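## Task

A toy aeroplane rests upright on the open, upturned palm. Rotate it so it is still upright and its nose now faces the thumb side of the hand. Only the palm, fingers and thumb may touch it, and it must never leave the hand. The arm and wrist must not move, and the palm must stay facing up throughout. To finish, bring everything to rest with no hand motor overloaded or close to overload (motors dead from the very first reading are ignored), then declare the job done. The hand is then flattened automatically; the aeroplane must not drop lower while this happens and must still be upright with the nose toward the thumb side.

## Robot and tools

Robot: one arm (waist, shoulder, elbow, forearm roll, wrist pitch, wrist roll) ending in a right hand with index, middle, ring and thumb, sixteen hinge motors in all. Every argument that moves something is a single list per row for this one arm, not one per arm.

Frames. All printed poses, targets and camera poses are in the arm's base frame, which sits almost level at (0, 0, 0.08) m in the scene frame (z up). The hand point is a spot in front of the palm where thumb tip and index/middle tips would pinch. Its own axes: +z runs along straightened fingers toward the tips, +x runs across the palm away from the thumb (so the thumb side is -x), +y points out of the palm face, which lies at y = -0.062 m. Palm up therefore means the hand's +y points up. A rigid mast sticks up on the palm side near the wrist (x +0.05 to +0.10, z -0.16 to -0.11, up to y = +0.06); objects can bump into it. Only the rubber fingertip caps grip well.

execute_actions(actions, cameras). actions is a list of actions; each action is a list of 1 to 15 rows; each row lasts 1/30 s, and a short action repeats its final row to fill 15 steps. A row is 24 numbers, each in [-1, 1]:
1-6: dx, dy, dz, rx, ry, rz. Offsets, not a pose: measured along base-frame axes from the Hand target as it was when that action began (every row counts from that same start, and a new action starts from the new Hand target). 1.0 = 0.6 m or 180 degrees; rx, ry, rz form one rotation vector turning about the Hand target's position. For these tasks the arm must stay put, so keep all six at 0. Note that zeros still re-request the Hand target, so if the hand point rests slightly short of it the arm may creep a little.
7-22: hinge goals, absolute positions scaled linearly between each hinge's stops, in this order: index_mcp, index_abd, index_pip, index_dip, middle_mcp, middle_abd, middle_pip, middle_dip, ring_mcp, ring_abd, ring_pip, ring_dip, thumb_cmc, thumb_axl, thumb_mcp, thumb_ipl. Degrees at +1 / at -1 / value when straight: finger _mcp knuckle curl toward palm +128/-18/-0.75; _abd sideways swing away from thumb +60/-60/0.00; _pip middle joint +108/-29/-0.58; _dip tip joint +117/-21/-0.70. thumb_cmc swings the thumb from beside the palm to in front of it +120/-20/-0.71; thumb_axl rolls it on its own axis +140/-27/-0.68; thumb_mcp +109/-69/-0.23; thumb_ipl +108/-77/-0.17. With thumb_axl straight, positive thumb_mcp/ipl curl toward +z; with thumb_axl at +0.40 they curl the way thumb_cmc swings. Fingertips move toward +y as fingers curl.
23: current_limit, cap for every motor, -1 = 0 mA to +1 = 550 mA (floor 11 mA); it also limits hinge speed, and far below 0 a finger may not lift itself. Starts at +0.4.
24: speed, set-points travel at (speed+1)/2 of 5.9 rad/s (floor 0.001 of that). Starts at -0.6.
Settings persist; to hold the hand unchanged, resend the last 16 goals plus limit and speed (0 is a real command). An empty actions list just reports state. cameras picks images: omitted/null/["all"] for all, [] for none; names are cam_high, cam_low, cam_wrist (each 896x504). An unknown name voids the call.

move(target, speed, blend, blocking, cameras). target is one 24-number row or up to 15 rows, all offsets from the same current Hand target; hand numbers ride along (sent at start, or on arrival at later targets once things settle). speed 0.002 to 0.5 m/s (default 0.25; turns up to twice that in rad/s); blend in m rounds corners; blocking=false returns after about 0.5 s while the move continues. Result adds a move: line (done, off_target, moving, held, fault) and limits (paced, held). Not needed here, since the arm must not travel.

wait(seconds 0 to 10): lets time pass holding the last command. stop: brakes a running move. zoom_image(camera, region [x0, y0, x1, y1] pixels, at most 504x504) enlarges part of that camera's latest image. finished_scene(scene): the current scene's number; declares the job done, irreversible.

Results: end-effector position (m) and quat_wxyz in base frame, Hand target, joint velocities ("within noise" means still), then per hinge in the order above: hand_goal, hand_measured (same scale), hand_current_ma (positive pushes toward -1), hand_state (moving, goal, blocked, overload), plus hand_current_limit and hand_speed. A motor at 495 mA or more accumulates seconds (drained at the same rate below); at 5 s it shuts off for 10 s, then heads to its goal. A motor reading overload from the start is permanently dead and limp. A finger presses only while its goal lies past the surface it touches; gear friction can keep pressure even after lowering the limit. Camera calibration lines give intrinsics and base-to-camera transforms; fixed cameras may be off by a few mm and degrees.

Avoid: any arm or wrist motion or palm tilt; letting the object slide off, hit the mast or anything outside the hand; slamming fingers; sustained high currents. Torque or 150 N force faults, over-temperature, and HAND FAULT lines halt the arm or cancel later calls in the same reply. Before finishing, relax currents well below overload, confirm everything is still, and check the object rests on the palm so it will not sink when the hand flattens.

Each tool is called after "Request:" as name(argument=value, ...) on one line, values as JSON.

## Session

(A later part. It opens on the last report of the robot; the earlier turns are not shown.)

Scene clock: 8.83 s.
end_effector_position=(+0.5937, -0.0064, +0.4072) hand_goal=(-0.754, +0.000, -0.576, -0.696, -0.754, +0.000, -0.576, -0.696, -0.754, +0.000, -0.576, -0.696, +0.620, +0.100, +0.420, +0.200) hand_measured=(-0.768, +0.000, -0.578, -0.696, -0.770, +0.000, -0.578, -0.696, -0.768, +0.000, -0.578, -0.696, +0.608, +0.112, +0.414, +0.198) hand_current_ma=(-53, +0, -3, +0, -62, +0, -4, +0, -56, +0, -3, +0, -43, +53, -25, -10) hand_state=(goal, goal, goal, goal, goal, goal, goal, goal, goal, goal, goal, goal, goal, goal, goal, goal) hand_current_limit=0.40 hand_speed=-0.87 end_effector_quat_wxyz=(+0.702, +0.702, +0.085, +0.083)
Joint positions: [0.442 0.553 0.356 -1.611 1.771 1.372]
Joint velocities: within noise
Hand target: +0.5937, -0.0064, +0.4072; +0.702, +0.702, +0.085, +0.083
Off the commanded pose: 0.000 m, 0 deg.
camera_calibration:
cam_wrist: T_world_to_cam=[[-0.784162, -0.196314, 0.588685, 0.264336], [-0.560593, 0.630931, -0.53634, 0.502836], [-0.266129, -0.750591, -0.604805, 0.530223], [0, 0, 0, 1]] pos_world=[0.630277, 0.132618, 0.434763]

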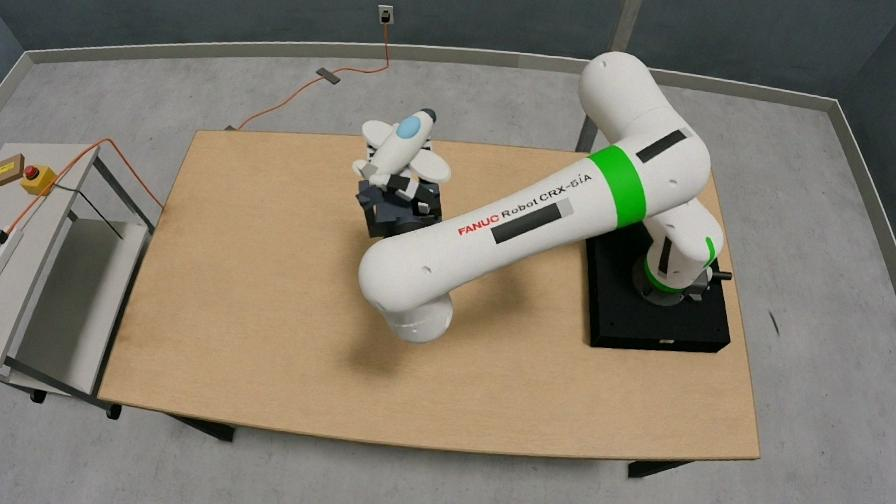

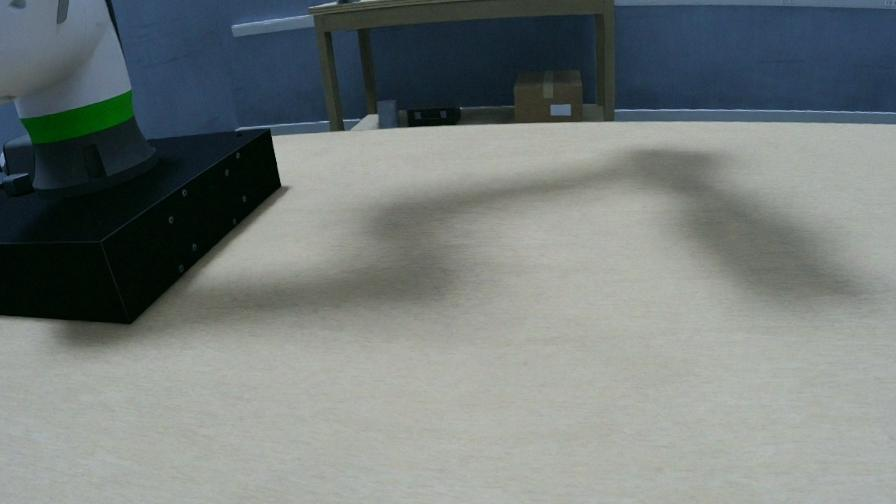

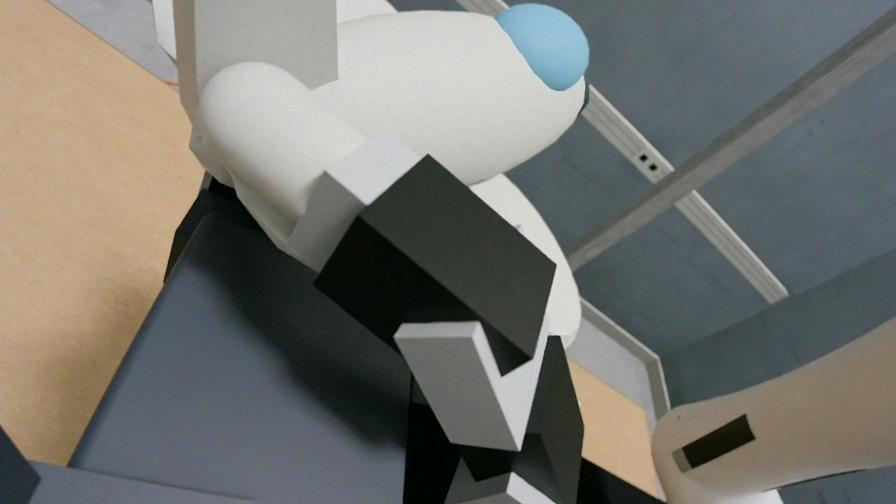

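Request:
execute_actions(actions=[[[0,0,0,0,0,0,-0.754,0,-0.576,-0.696,-0.754,0,-0.576,-0.696,-0.87,0,-0.576,-0.696,0.62,0.1,0.42,0.2,0.4,-0.85]],[[0,0,0,0,0,0,-0.754,0,-0.576,-0.696,-0.754,0,-0.576,-0.696,-0.9,0.7,-0.576,-0.696,0.62,0.1,0.42,0.2,0.4,-0.8]],[[0,0,0,0,0,0,-0.754,0,-0.576,-0.696,-0.754,0,-0.576,-0.696,-0.9,0.9,-0.576,-0.696,0.62,0.1,0.42,0.2,0.4,-0.8]]])

Request:
zoom_image(camera="cam_high", region=[310, 70, 490, 270])

Scene clock: 11.67 s.
end_effector_position=(+0.5937, -0.0064, +0.4072) hand_goal=(-0.754, +0.000, -0.576, -0.696, -0.754, +0.000, -0.576, -0.696, -0.900, +0.900, -0.576, -0.696, +0.620, +0.100, +0.420, +0.200) hand_measured=(-0.768, +0.000, -0.578, -0.696, -0.770, +0.000, -0.578, -0.696, -0.908, +0.894, -0.578, -0.696, +0.614, +0.104, +0.414, +0.196) hand_current_ma=(-53, +0, -3, +0, -62, +0, -4, +0, -30, -15, -3, +0, -20, +13, -26, -15) hand_state=(goal, goal, goal, goal, goal, goal, goal, goal, goal, goal, goal, goal, goal, goal, goal, goal) hand_current_limit=0.40 hand_speed=-0.80 end_effector_quat_wxyz=(+0.702, +0.702, +0.085, +0.083)
Joint positions: [0.442 0.553 0.356 -1.611 1.771 1.372]
Joint velocities: within noise
Hand target: +0.5937, -0.0064, +0.4072; +0.702, +0.702, +0.085, +0.083
Off the commanded pose: 0.000 m, 0 deg.
camera_calibration:
cam_wrist: T_world_to_cam=[[-0.784162, -0.196314, 0.588685, 0.264336], [-0.560593, 0.630931, -0.53634, 0.502837], [-0.266129, -0.750591, -0.604805, 0.530223], [0, 0, 0, 1]] pos_world=[0.630277, 0.132618, 0.434763]

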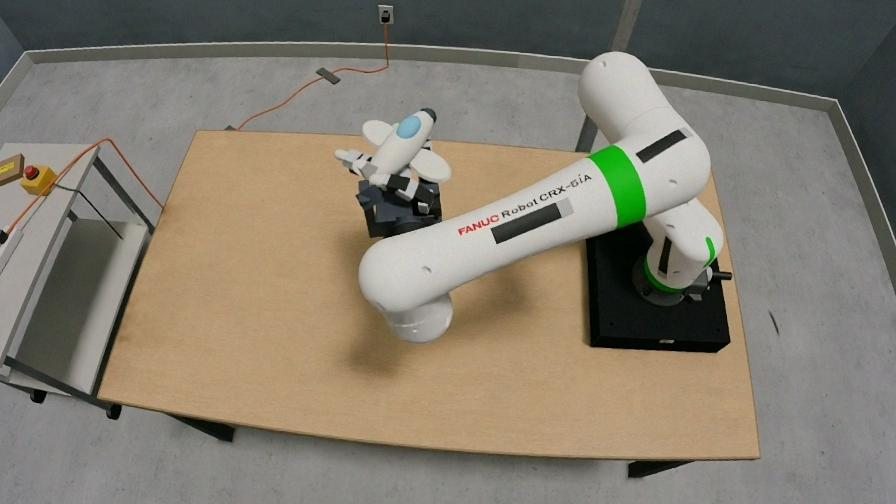

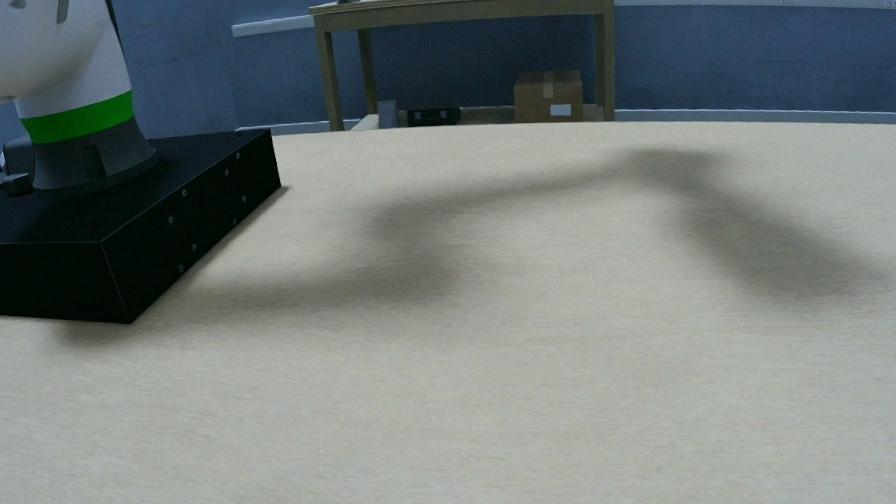

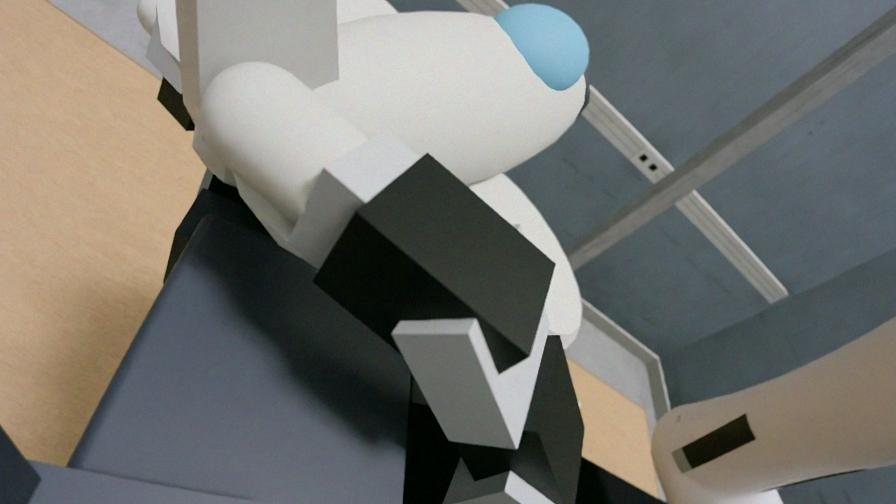

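Scaled by 2.520 from the camera's 896x504 image, which has a finer 1280x720 frame.

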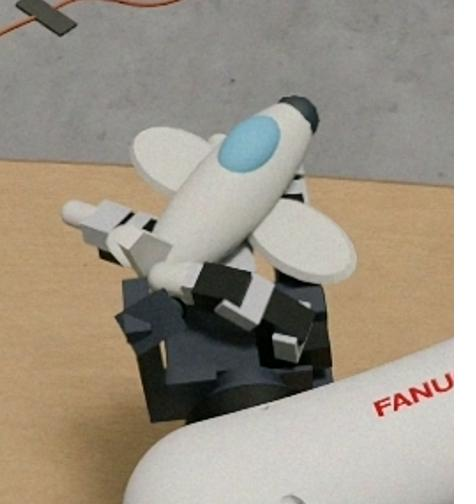

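Request:
execute_actions(actions=[[[0,0,0,0,0,0,-0.754,0,-0.576,-0.696,-0.754,0,-0.576,-0.696,-0.87,0.9,-0.576,0.5,0.62,0.1,0.42,0.2,0.4,-0.6]],[[0,0,0,0,0,0,-0.754,0,-0.576,-0.696,-0.754,0,-0.576,-0.696,-0.8,0.6,-0.576,0.5,0.62,0.1,0.42,0.2,0.4,-0.75]],[[0,0,0,0,0,0,-0.754,0,-0.576,-0.696,-0.754,0,-0.576,-0.696,-0.8,0.5,-0.576,0.5,0.62,0.1,0.42,0.2,0.4,-0.8]]])

Request:
zoom_image(camera="cam_high", region=[310, 70, 490, 270])

Scene clock: 13.93 s.
end_effector_position=(+0.5937, -0.0064, +0.4072) hand_goal=(-0.754, +0.000, -0.576, -0.696, -0.754, +0.000, -0.576, -0.696, -0.800, +0.500, -0.576, +0.500, +0.620, +0.100, +0.420, +0.200) hand_measured=(-0.768, +0.000, -0.578, -0.696, -0.770, +0.000, -0.578, -0.696, -0.826, +0.502, -0.578, +0.494, +0.618, +0.104, +0.416, +0.196) hand_current_ma=(-53, +0, -3, +0, -62, +0, -4, +0, -109, +8, -3, -18, -6, +13, -17, -15) hand_state=(goal, goal, goal, goal, goal, goal, goal, goal, blocked, goal, goal, goal, goal, goal, goal, goal) hand_current_limit=0.40 hand_speed=-0.80 end_effector_quat_wxyz=(+0.702, +0.702, +0.085, +0.083)
Joint positions: [0.442 0.553 0.356 -1.611 1.771 1.372]
Joint velocities: within noise
Hand target: +0.5937, -0.0064, +0.4072; +0.702, +0.702, +0.085, +0.083
Off the commanded pose: 0.000 m, 0 deg.
camera_calibration:
cam_wrist: T_world_to_cam=[[-0.784162, -0.196314, 0.588686, 0.264335], [-0.560594, 0.630931, -0.53634, 0.502837], [-0.26613, -0.750591, -0.604804, 0.530224], [0, 0, 0, 1]] pos_world=[0.630277, 0.132618, 0.434763]

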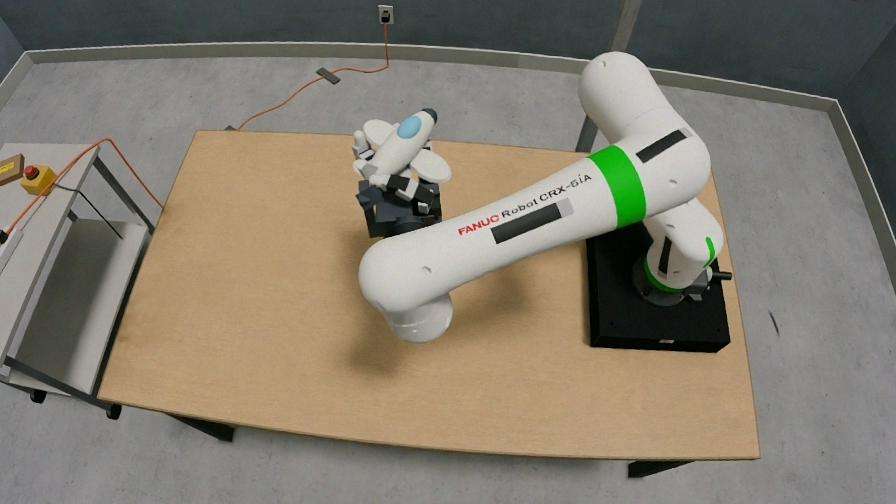

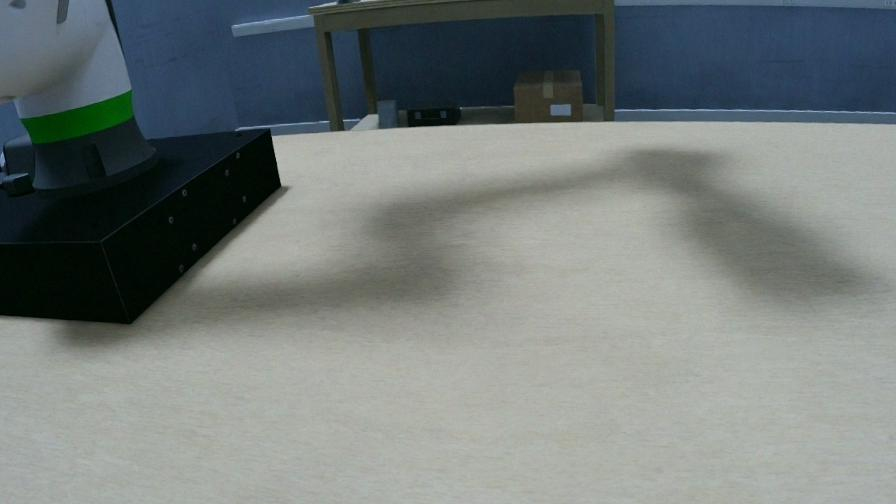

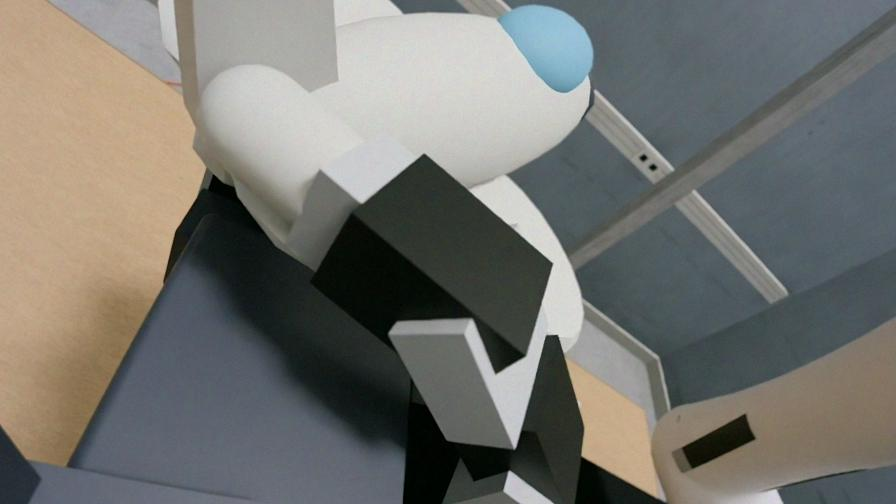

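Scaled by 2.520 from the camera's 896x504 image, which has a finer 1280x720 frame.

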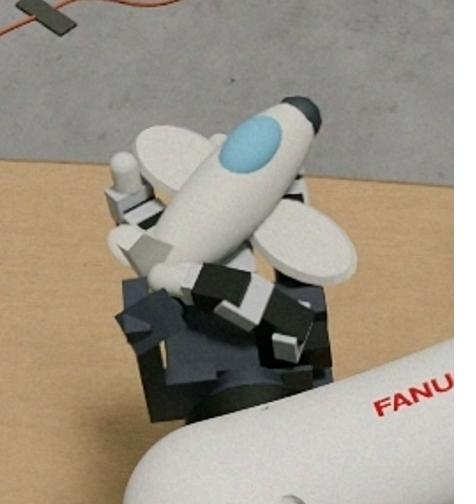

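Request:
execute_actions(actions=[[[0,0,0,0,0,0,-0.754,0,-0.576,-0.696,-0.754,0,-0.576,-0.696,-0.8,0.35,-0.576,0.5,0.64,0.1,0.42,0.2,0.4,-0.87]]])

Request:
zoom_image(camera="cam_high", region=[310, 70, 490, 270])

Request:
execute_actions(actions=[[[0,0,0,0,0,0,-0.754,0,-0.576,-0.696,-0.754,0,-0.576,-0.696,-0.8,0.2,-0.576,0.5,0.66,0.1,0.42,0.2,0.4,-0.87]]])

Request:
zoom_image(camera="cam_high", region=[310, 70, 490, 270])

Scene clock: 14.80 s.
end_effector_position=(+0.5937, -0.0064, +0.4072) hand_goal=(-0.754, +0.000, -0.576, -0.696, -0.754, +0.000, -0.576, -0.696, -0.800, +0.350, -0.576, +0.500, +0.640, +0.100, +0.420, +0.200) hand_measured=(-0.768, +0.000, -0.578, -0.696, -0.770, +0.000, -0.578, -0.696, -0.824, +0.358, -0.578, +0.496, +0.636, +0.102, +0.416, +0.196) hand_current_ma=(-53, +0, -3, +0, -63, +0, -4, +0, -105, +26, -3, -14, -13, +7, -18, -15) hand_state=(goal, goal, goal, goal, goal, goal, goal, goal, blocked, goal, goal, goal, goal, goal, goal, goal) hand_current_limit=0.40 hand_speed=-0.87 end_effector_quat_wxyz=(+0.702, +0.702, +0.085, +0.083)
Joint positions: [0.442 0.553 0.356 -1.611 1.771 1.372]
Joint velocities: within noise
Hand target: +0.5937, -0.0064, +0.4072; +0.702, +0.702, +0.085, +0.083
Off the commanded pose: 0.000 m, 0 deg.
camera_calibration:
cam_wrist: T_world_to_cam=[[-0.784162, -0.196314, 0.588686, 0.264335], [-0.560594, 0.630931, -0.53634, 0.502837], [-0.26613, -0.750591, -0.604804, 0.530224], [0, 0, 0, 1]] pos_world=[0.630277, 0.132618, 0.434763]

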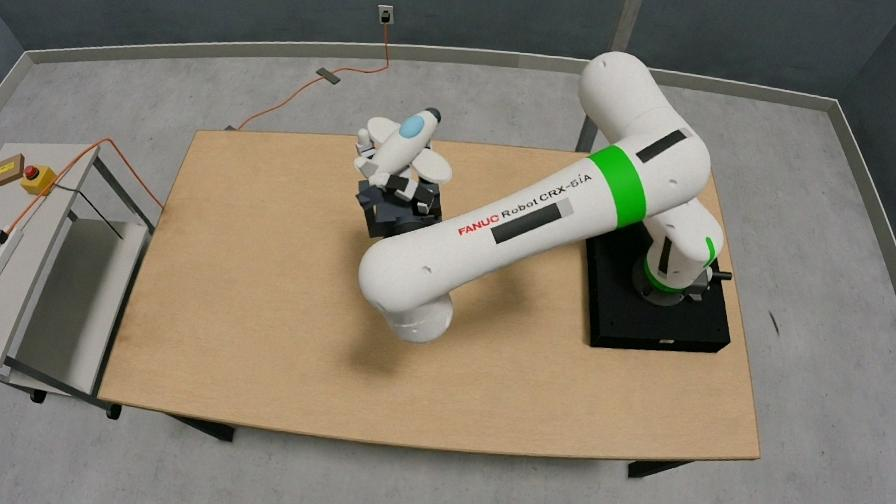

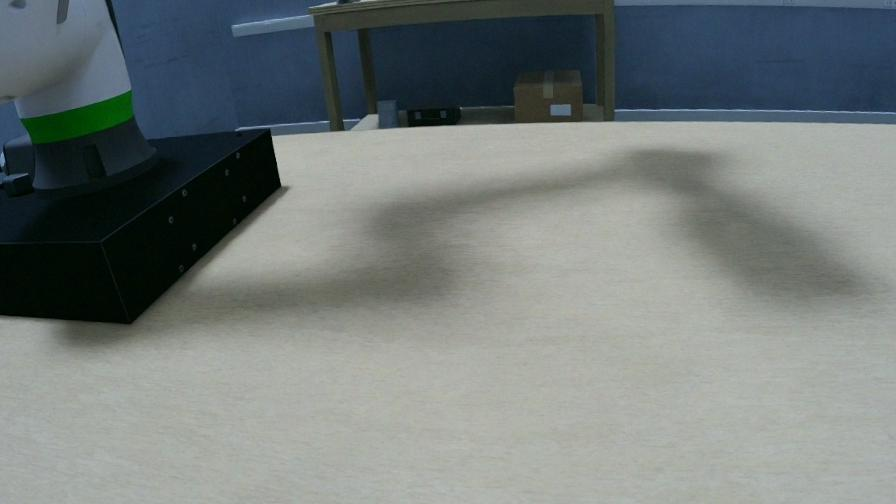

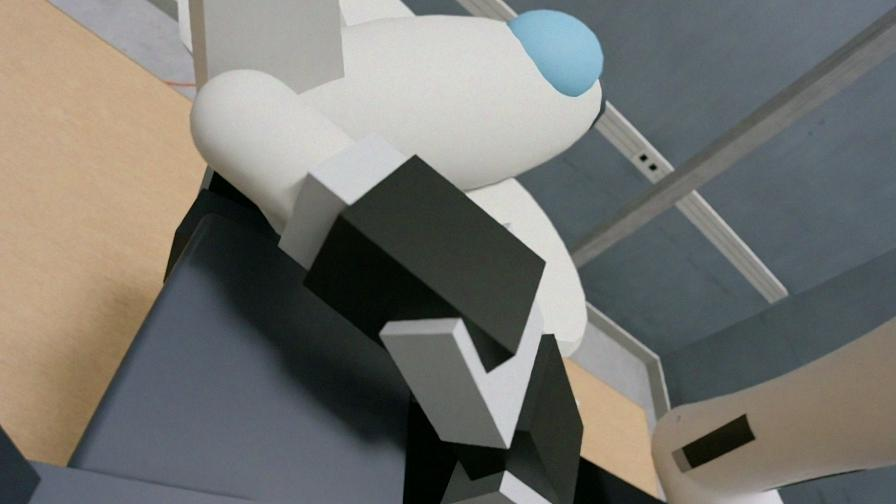

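Scaled by 2.520 from the camera's 896x504 image, which has a finer 1280x720 frame.

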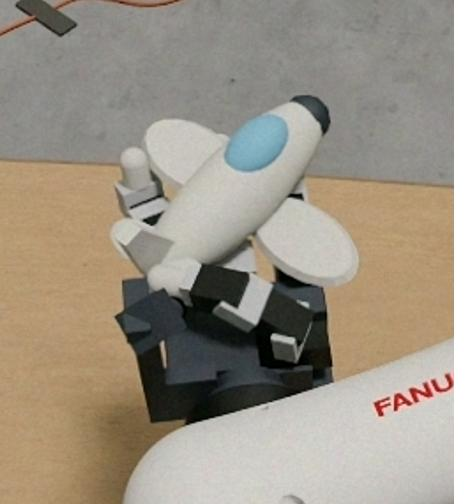

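Scene clock: 15.50 s.
end_effector_position=(+0.5937, -0.0064, +0.4072) hand_goal=(-0.754, +0.000, -0.576, -0.696, -0.754, +0.000, -0.576, -0.696, -0.800, +0.200, -0.576, +0.500, +0.660, +0.100, +0.420, +0.200) hand_measured=(-0.768, +0.000, -0.578, -0.696, -0.770, +0.000, -0.578, -0.696, -0.824, +0.206, -0.578, +0.496, +0.658, +0.102, +0.416, +0.196) hand_current_ma=(-53, +0, -3, +0, -68, +0, -4, +0, -102, +16, -3, -13, -8, +7, -14, -15) hand_state=(goal, goal, goal, goal, goal, goal, goal, goal, blocked, goal, goal, goal, goal, goal, goal, goal) hand_current_limit=0.40 hand_speed=-0.87 end_effector_quat_wxyz=(+0.702, +0.702, +0.085, +0.083)
Joint positions: [0.442 0.553 0.356 -1.611 1.771 1.372]
Joint velocities: within noise
Hand target: +0.5937, -0.0064, +0.4072; +0.702, +0.702, +0.085, +0.083
Off the commanded pose: 0.000 m, 0 deg.
camera_calibration:
cam_wrist: T_world_to_cam=[[-0.784162, -0.196314, 0.588686, 0.264335], [-0.560594, 0.630931, -0.53634, 0.502837], [-0.266129, -0.750591, -0.604805, 0.530224], [0, 0, 0, 1]] pos_world=[0.630277, 0.132618, 0.434763]

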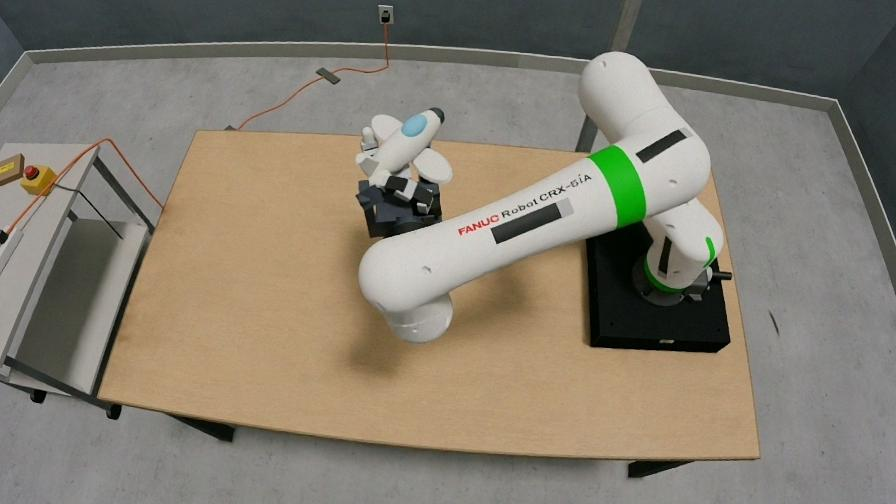

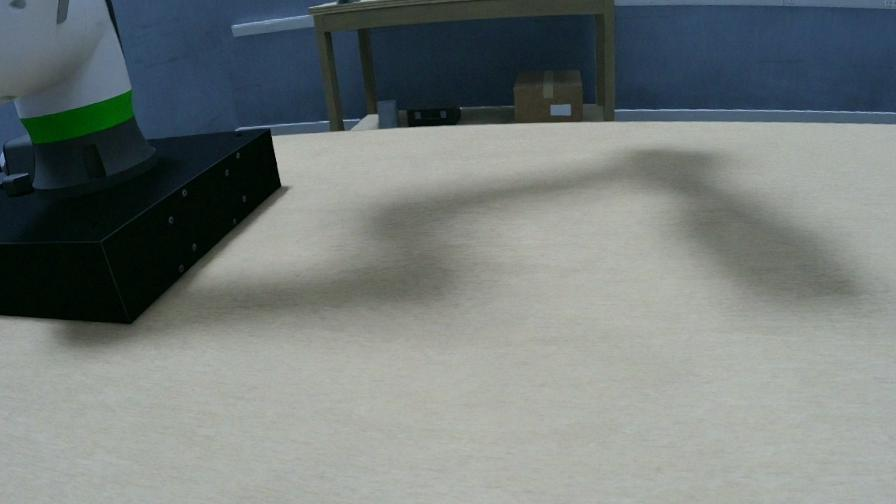

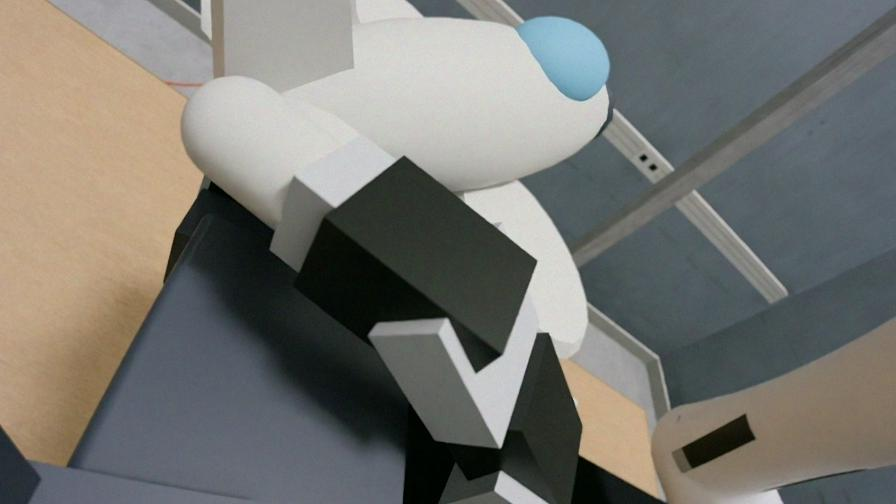

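Scaled by 2.520 from the camera's 896x504 image, which has a finer 1280x720 frame.

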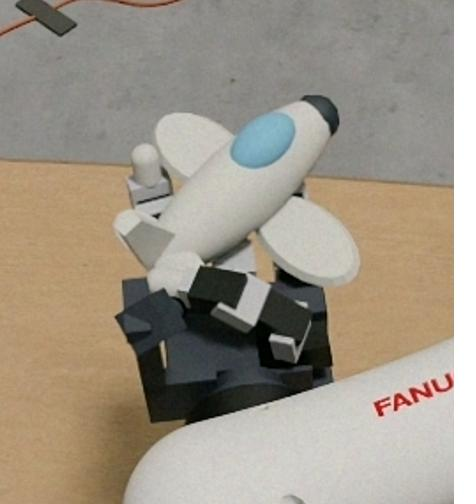

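Request:
execute_actions(actions=[[[0,0,0,0,0,0,-0.754,0,-0.576,-0.696,-0.754,0,-0.576,-0.696,-0.8,0.05,-0.576,0.5,0.68,0.07,0.44,0.2,0.4,-0.87]]])

Request:
zoom_image(camera="cam_high", region=[310, 70, 490, 270])

Request:
execute_actions(actions=[[[0,0,0,0,0,0,-0.754,0,-0.576,-0.696,-0.754,0,-0.576,-0.696,-0.8,-0.08,-0.576,0.5,0.7,0.04,0.46,0.2,0.4,-0.87]]])

Request:
zoom_image(camera="cam_high", region=[310, 70, 490, 270])

Scene clock: 16.40 s.
end_effector_position=(+0.5937, -0.0064, +0.4072) hand_goal=(-0.754, +0.000, -0.576, -0.696, -0.754, +0.000, -0.576, -0.696, -0.800, +0.050, -0.576, +0.500, +0.680, +0.070, +0.440, +0.200) hand_measured=(-0.768, +0.000, -0.578, -0.696, -0.772, +0.000, -0.578, -0.696, -0.824, +0.060, -0.578, +0.496, +0.678, +0.076, +0.436, +0.196) hand_current_ma=(-53, +0, -3, +0, -76, +0, -4, +0, -102, +31, -3, -11, -6, +31, -14, -15) hand_state=(goal, goal, goal, goal, goal, goal, goal, goal, blocked, goal, goal, goal, goal, goal, goal, goal) hand_current_limit=0.40 hand_speed=-0.87 end_effector_quat_wxyz=(+0.702, +0.702, +0.085, +0.083)
Joint positions: [0.442 0.553 0.356 -1.611 1.771 1.372]
Joint velocities: within noise
Hand target: +0.5937, -0.0064, +0.4072; +0.702, +0.702, +0.085, +0.083
Off the commanded pose: 0.000 m, 0 deg.
camera_calibration:
cam_wrist: T_world_to_cam=[[-0.784162, -0.196314, 0.588686, 0.264335], [-0.560594, 0.630931, -0.53634, 0.502837], [-0.266129, -0.750591, -0.604804, 0.530224], [0, 0, 0, 1]] pos_world=[0.630277, 0.132618, 0.434763]

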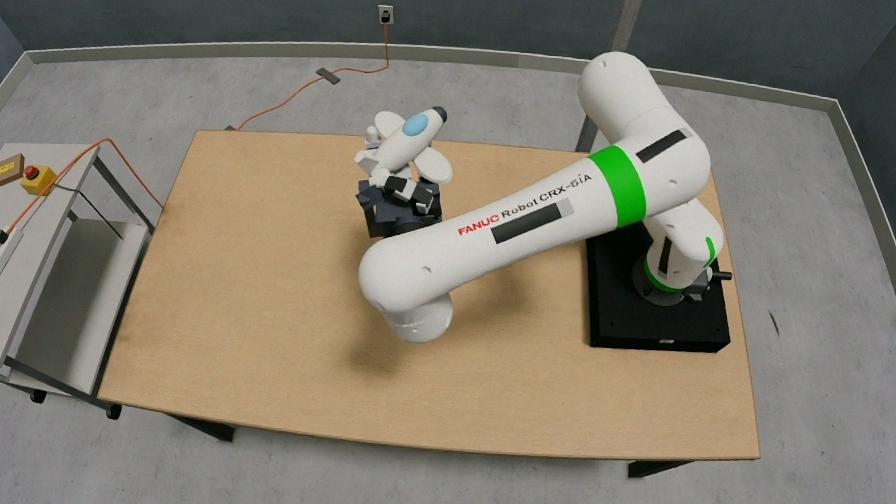

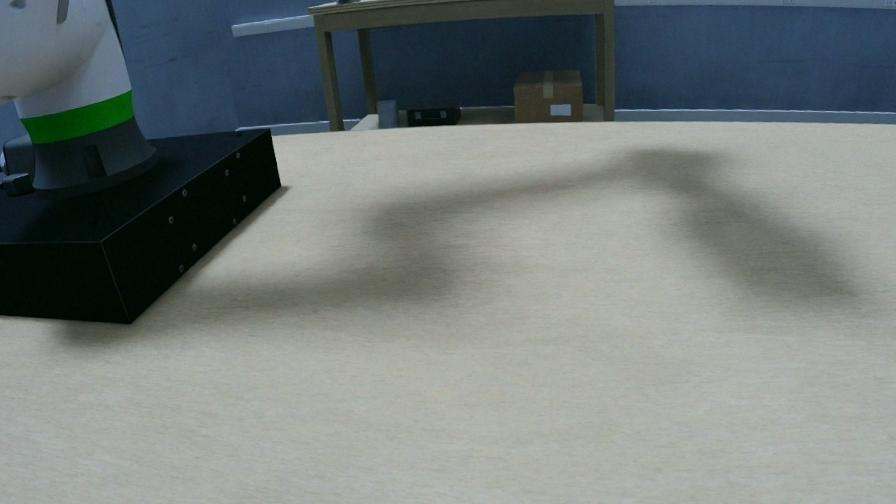

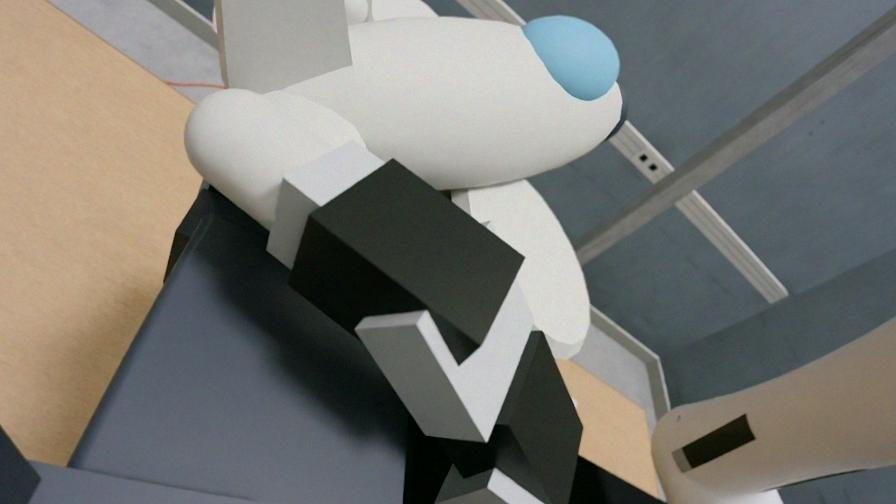

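Scaled by 2.520 from the camera's 896x504 image, which has a finer 1280x720 frame.

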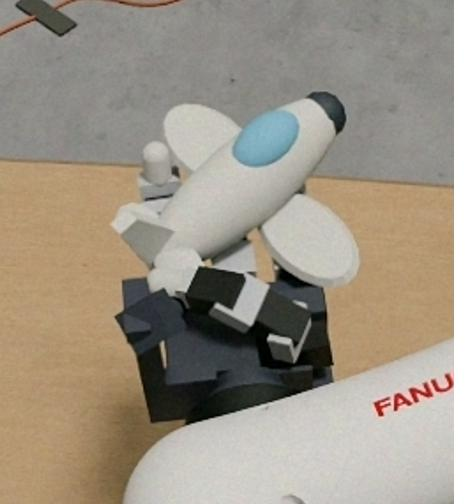

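Scene clock: 17.10 s.
end_effector_position=(+0.5937, -0.0064, +0.4072) hand_goal=(-0.754, +0.000, -0.576, -0.696, -0.754, +0.000, -0.576, -0.696, -0.800, -0.080, -0.576, +0.500, +0.700, +0.040, +0.460, +0.200) hand_measured=(-0.768, +0.000, -0.578, -0.696, -0.774, +0.000, -0.578, -0.696, -0.824, -0.074, -0.578, +0.498, +0.698, +0.048, +0.456, +0.196) hand_current_ma=(-53, +0, -3, +0, -86, +0, -4, +0, -97, +20, -3, -10, -5, +34, -17, -15) hand_state=(goal, goal, goal, goal, blocked, goal, goal, goal, blocked, goal, goal, goal, goal, goal, goal, goal) hand_current_limit=0.40 hand_speed=-0.87 end_effector_quat_wxyz=(+0.702, +0.702, +0.085, +0.083)
Joint positions: [0.442 0.553 0.356 -1.611 1.771 1.372]
Joint velocities: within noise
Hand target: +0.5937, -0.0064, +0.4072; +0.702, +0.702, +0.085, +0.083
Off the commanded pose: 0.000 m, 0 deg.
camera_calibration:
cam_wrist: T_world_to_cam=[[-0.784162, -0.196314, 0.588685, 0.264336], [-0.560593, 0.630931, -0.53634, 0.502837], [-0.266129, -0.750591, -0.604805, 0.530224], [0, 0, 0, 1]] pos_world=[0.630277, 0.132618, 0.434763]

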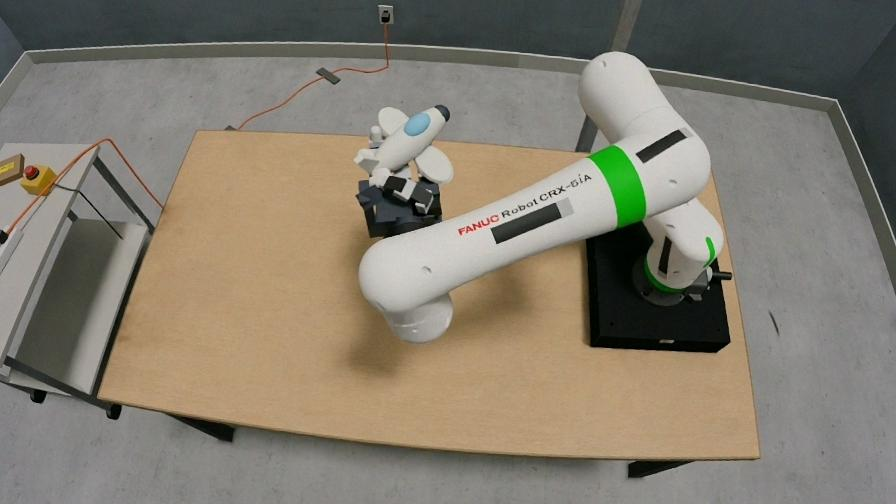

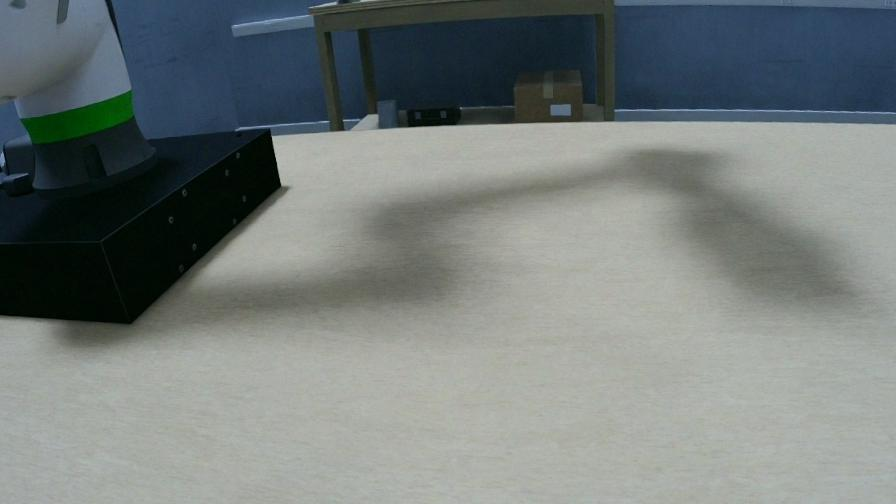

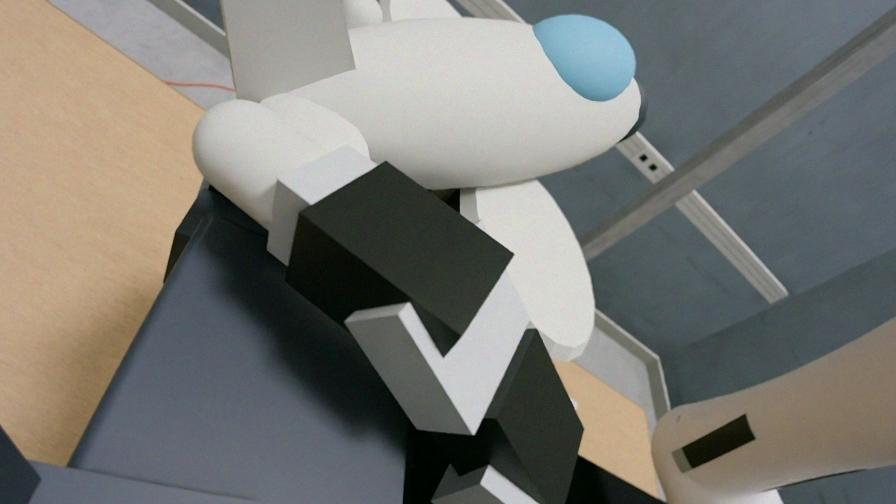

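Scaled by 2.520 from the camera's 896x504 image, which has a finer 1280x720 frame.

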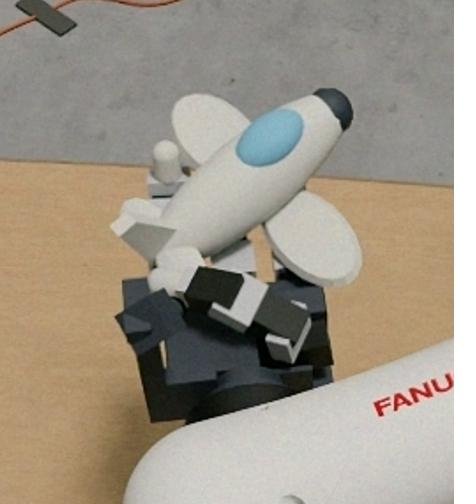

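Request:
execute_actions(actions=[[[0,0,0,0,0,0,-0.754,0,-0.576,-0.696,-0.754,0,-0.576,-0.696,-0.8,-0.12,-0.576,0.5,0.8,0.1,0.44,0.15,0.4,-0.87]]])

Request:
zoom_image(camera="cam_high", region=[310, 70, 490, 270])

Scene clock: 18.00 s.
end_effector_position=(+0.5937, -0.0064, +0.4072) hand_goal=(-0.754, +0.000, -0.576, -0.696, -0.754, +0.000, -0.576, -0.696, -0.800, -0.120, -0.576, +0.500, +0.800, +0.100, +0.440, +0.150) hand_measured=(-0.774, +0.000, -0.580, -0.696, -0.778, +0.000, -0.582, -0.696, -0.824, -0.116, -0.578, +0.498, +0.804, +0.098, +0.450, +0.156) hand_current_ma=(-80, +0, -11, +0, -97, +0, -19, -1, -101, +9, -7, -10, +17, -7, +45, +24) hand_state=(goal, goal, goal, goal, blocked, goal, goal, goal, blocked, goal, goal, goal, goal, goal, goal, goal) hand_current_limit=0.40 hand_speed=-0.87 end_effector_quat_wxyz=(+0.702, +0.702, +0.085, +0.083)
Joint positions: [0.442 0.553 0.356 -1.611 1.771 1.372]
Joint velocities: within noise
Hand target: +0.5937, -0.0064, +0.4072; +0.702, +0.702, +0.085, +0.083
Off the commanded pose: 0.000 m, 0 deg.
camera_calibration:
cam_wrist: T_world_to_cam=[[-0.784162, -0.196314, 0.588685, 0.264336], [-0.560593, 0.630931, -0.53634, 0.502837], [-0.266129, -0.750591, -0.604805, 0.530224], [0, 0, 0, 1]] pos_world=[0.630277, 0.132618, 0.434763]

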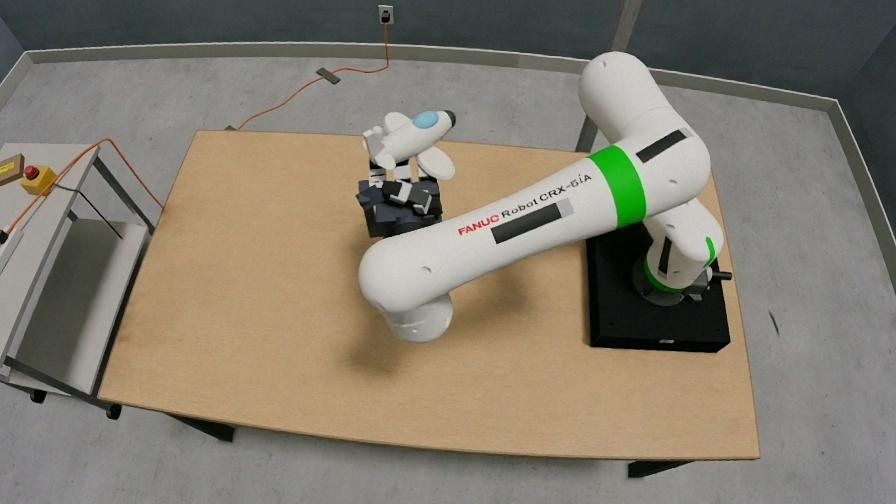

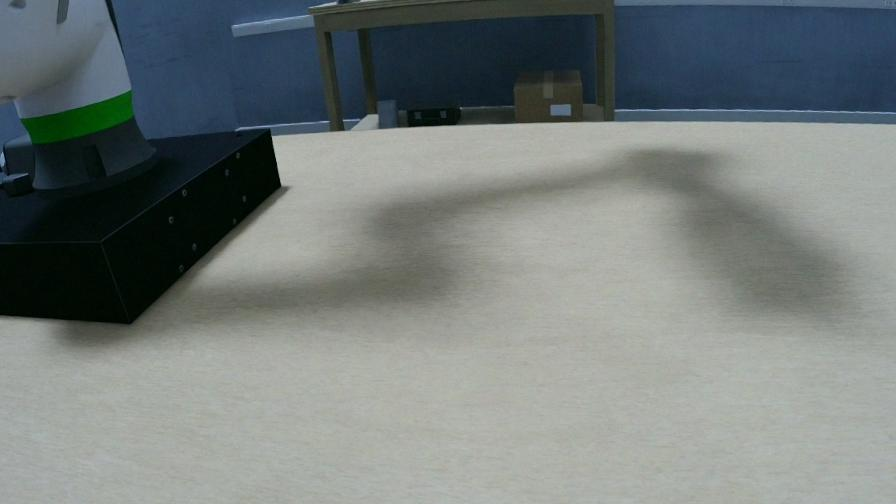

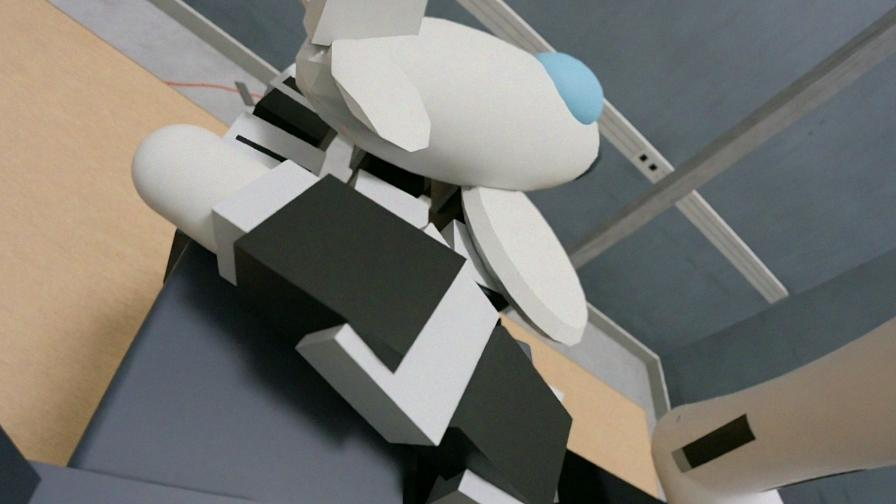

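Scaled by 2.520 from the camera's 896x504 image, which has a finer 1280x720 frame.

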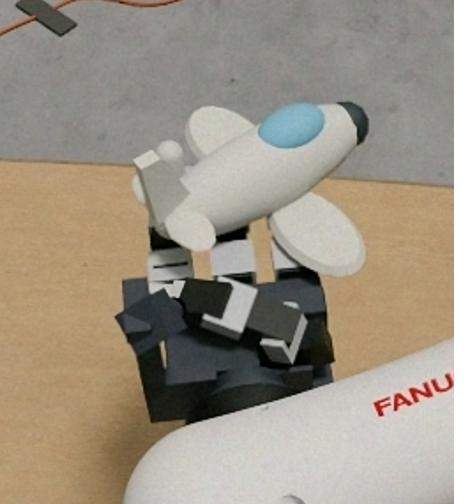

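Request:
zoom_image(camera="cam_high", region=[350, 90, 470, 200])

Request:
zoom_image(camera="cam_wrist", region=[200, 0, 650, 400])

Scaled by 4.200 from the camera's 896x504 image, which has a finer 1280x720 frame.

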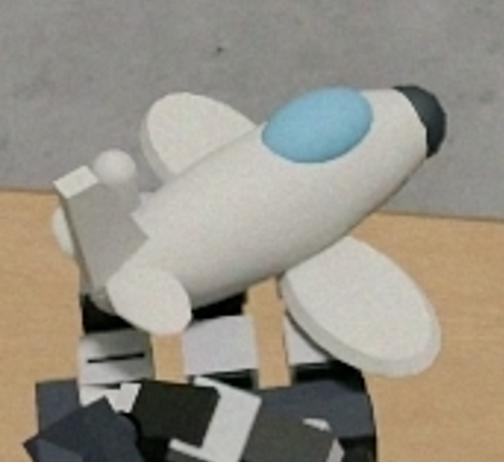

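Scaled by 1.120 from the camera's 896x504 image, which has a finer 1280x720 frame.

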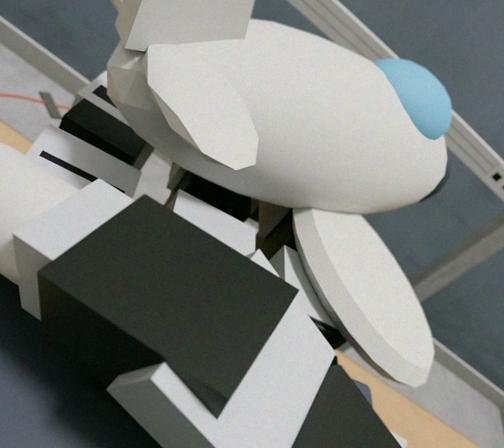

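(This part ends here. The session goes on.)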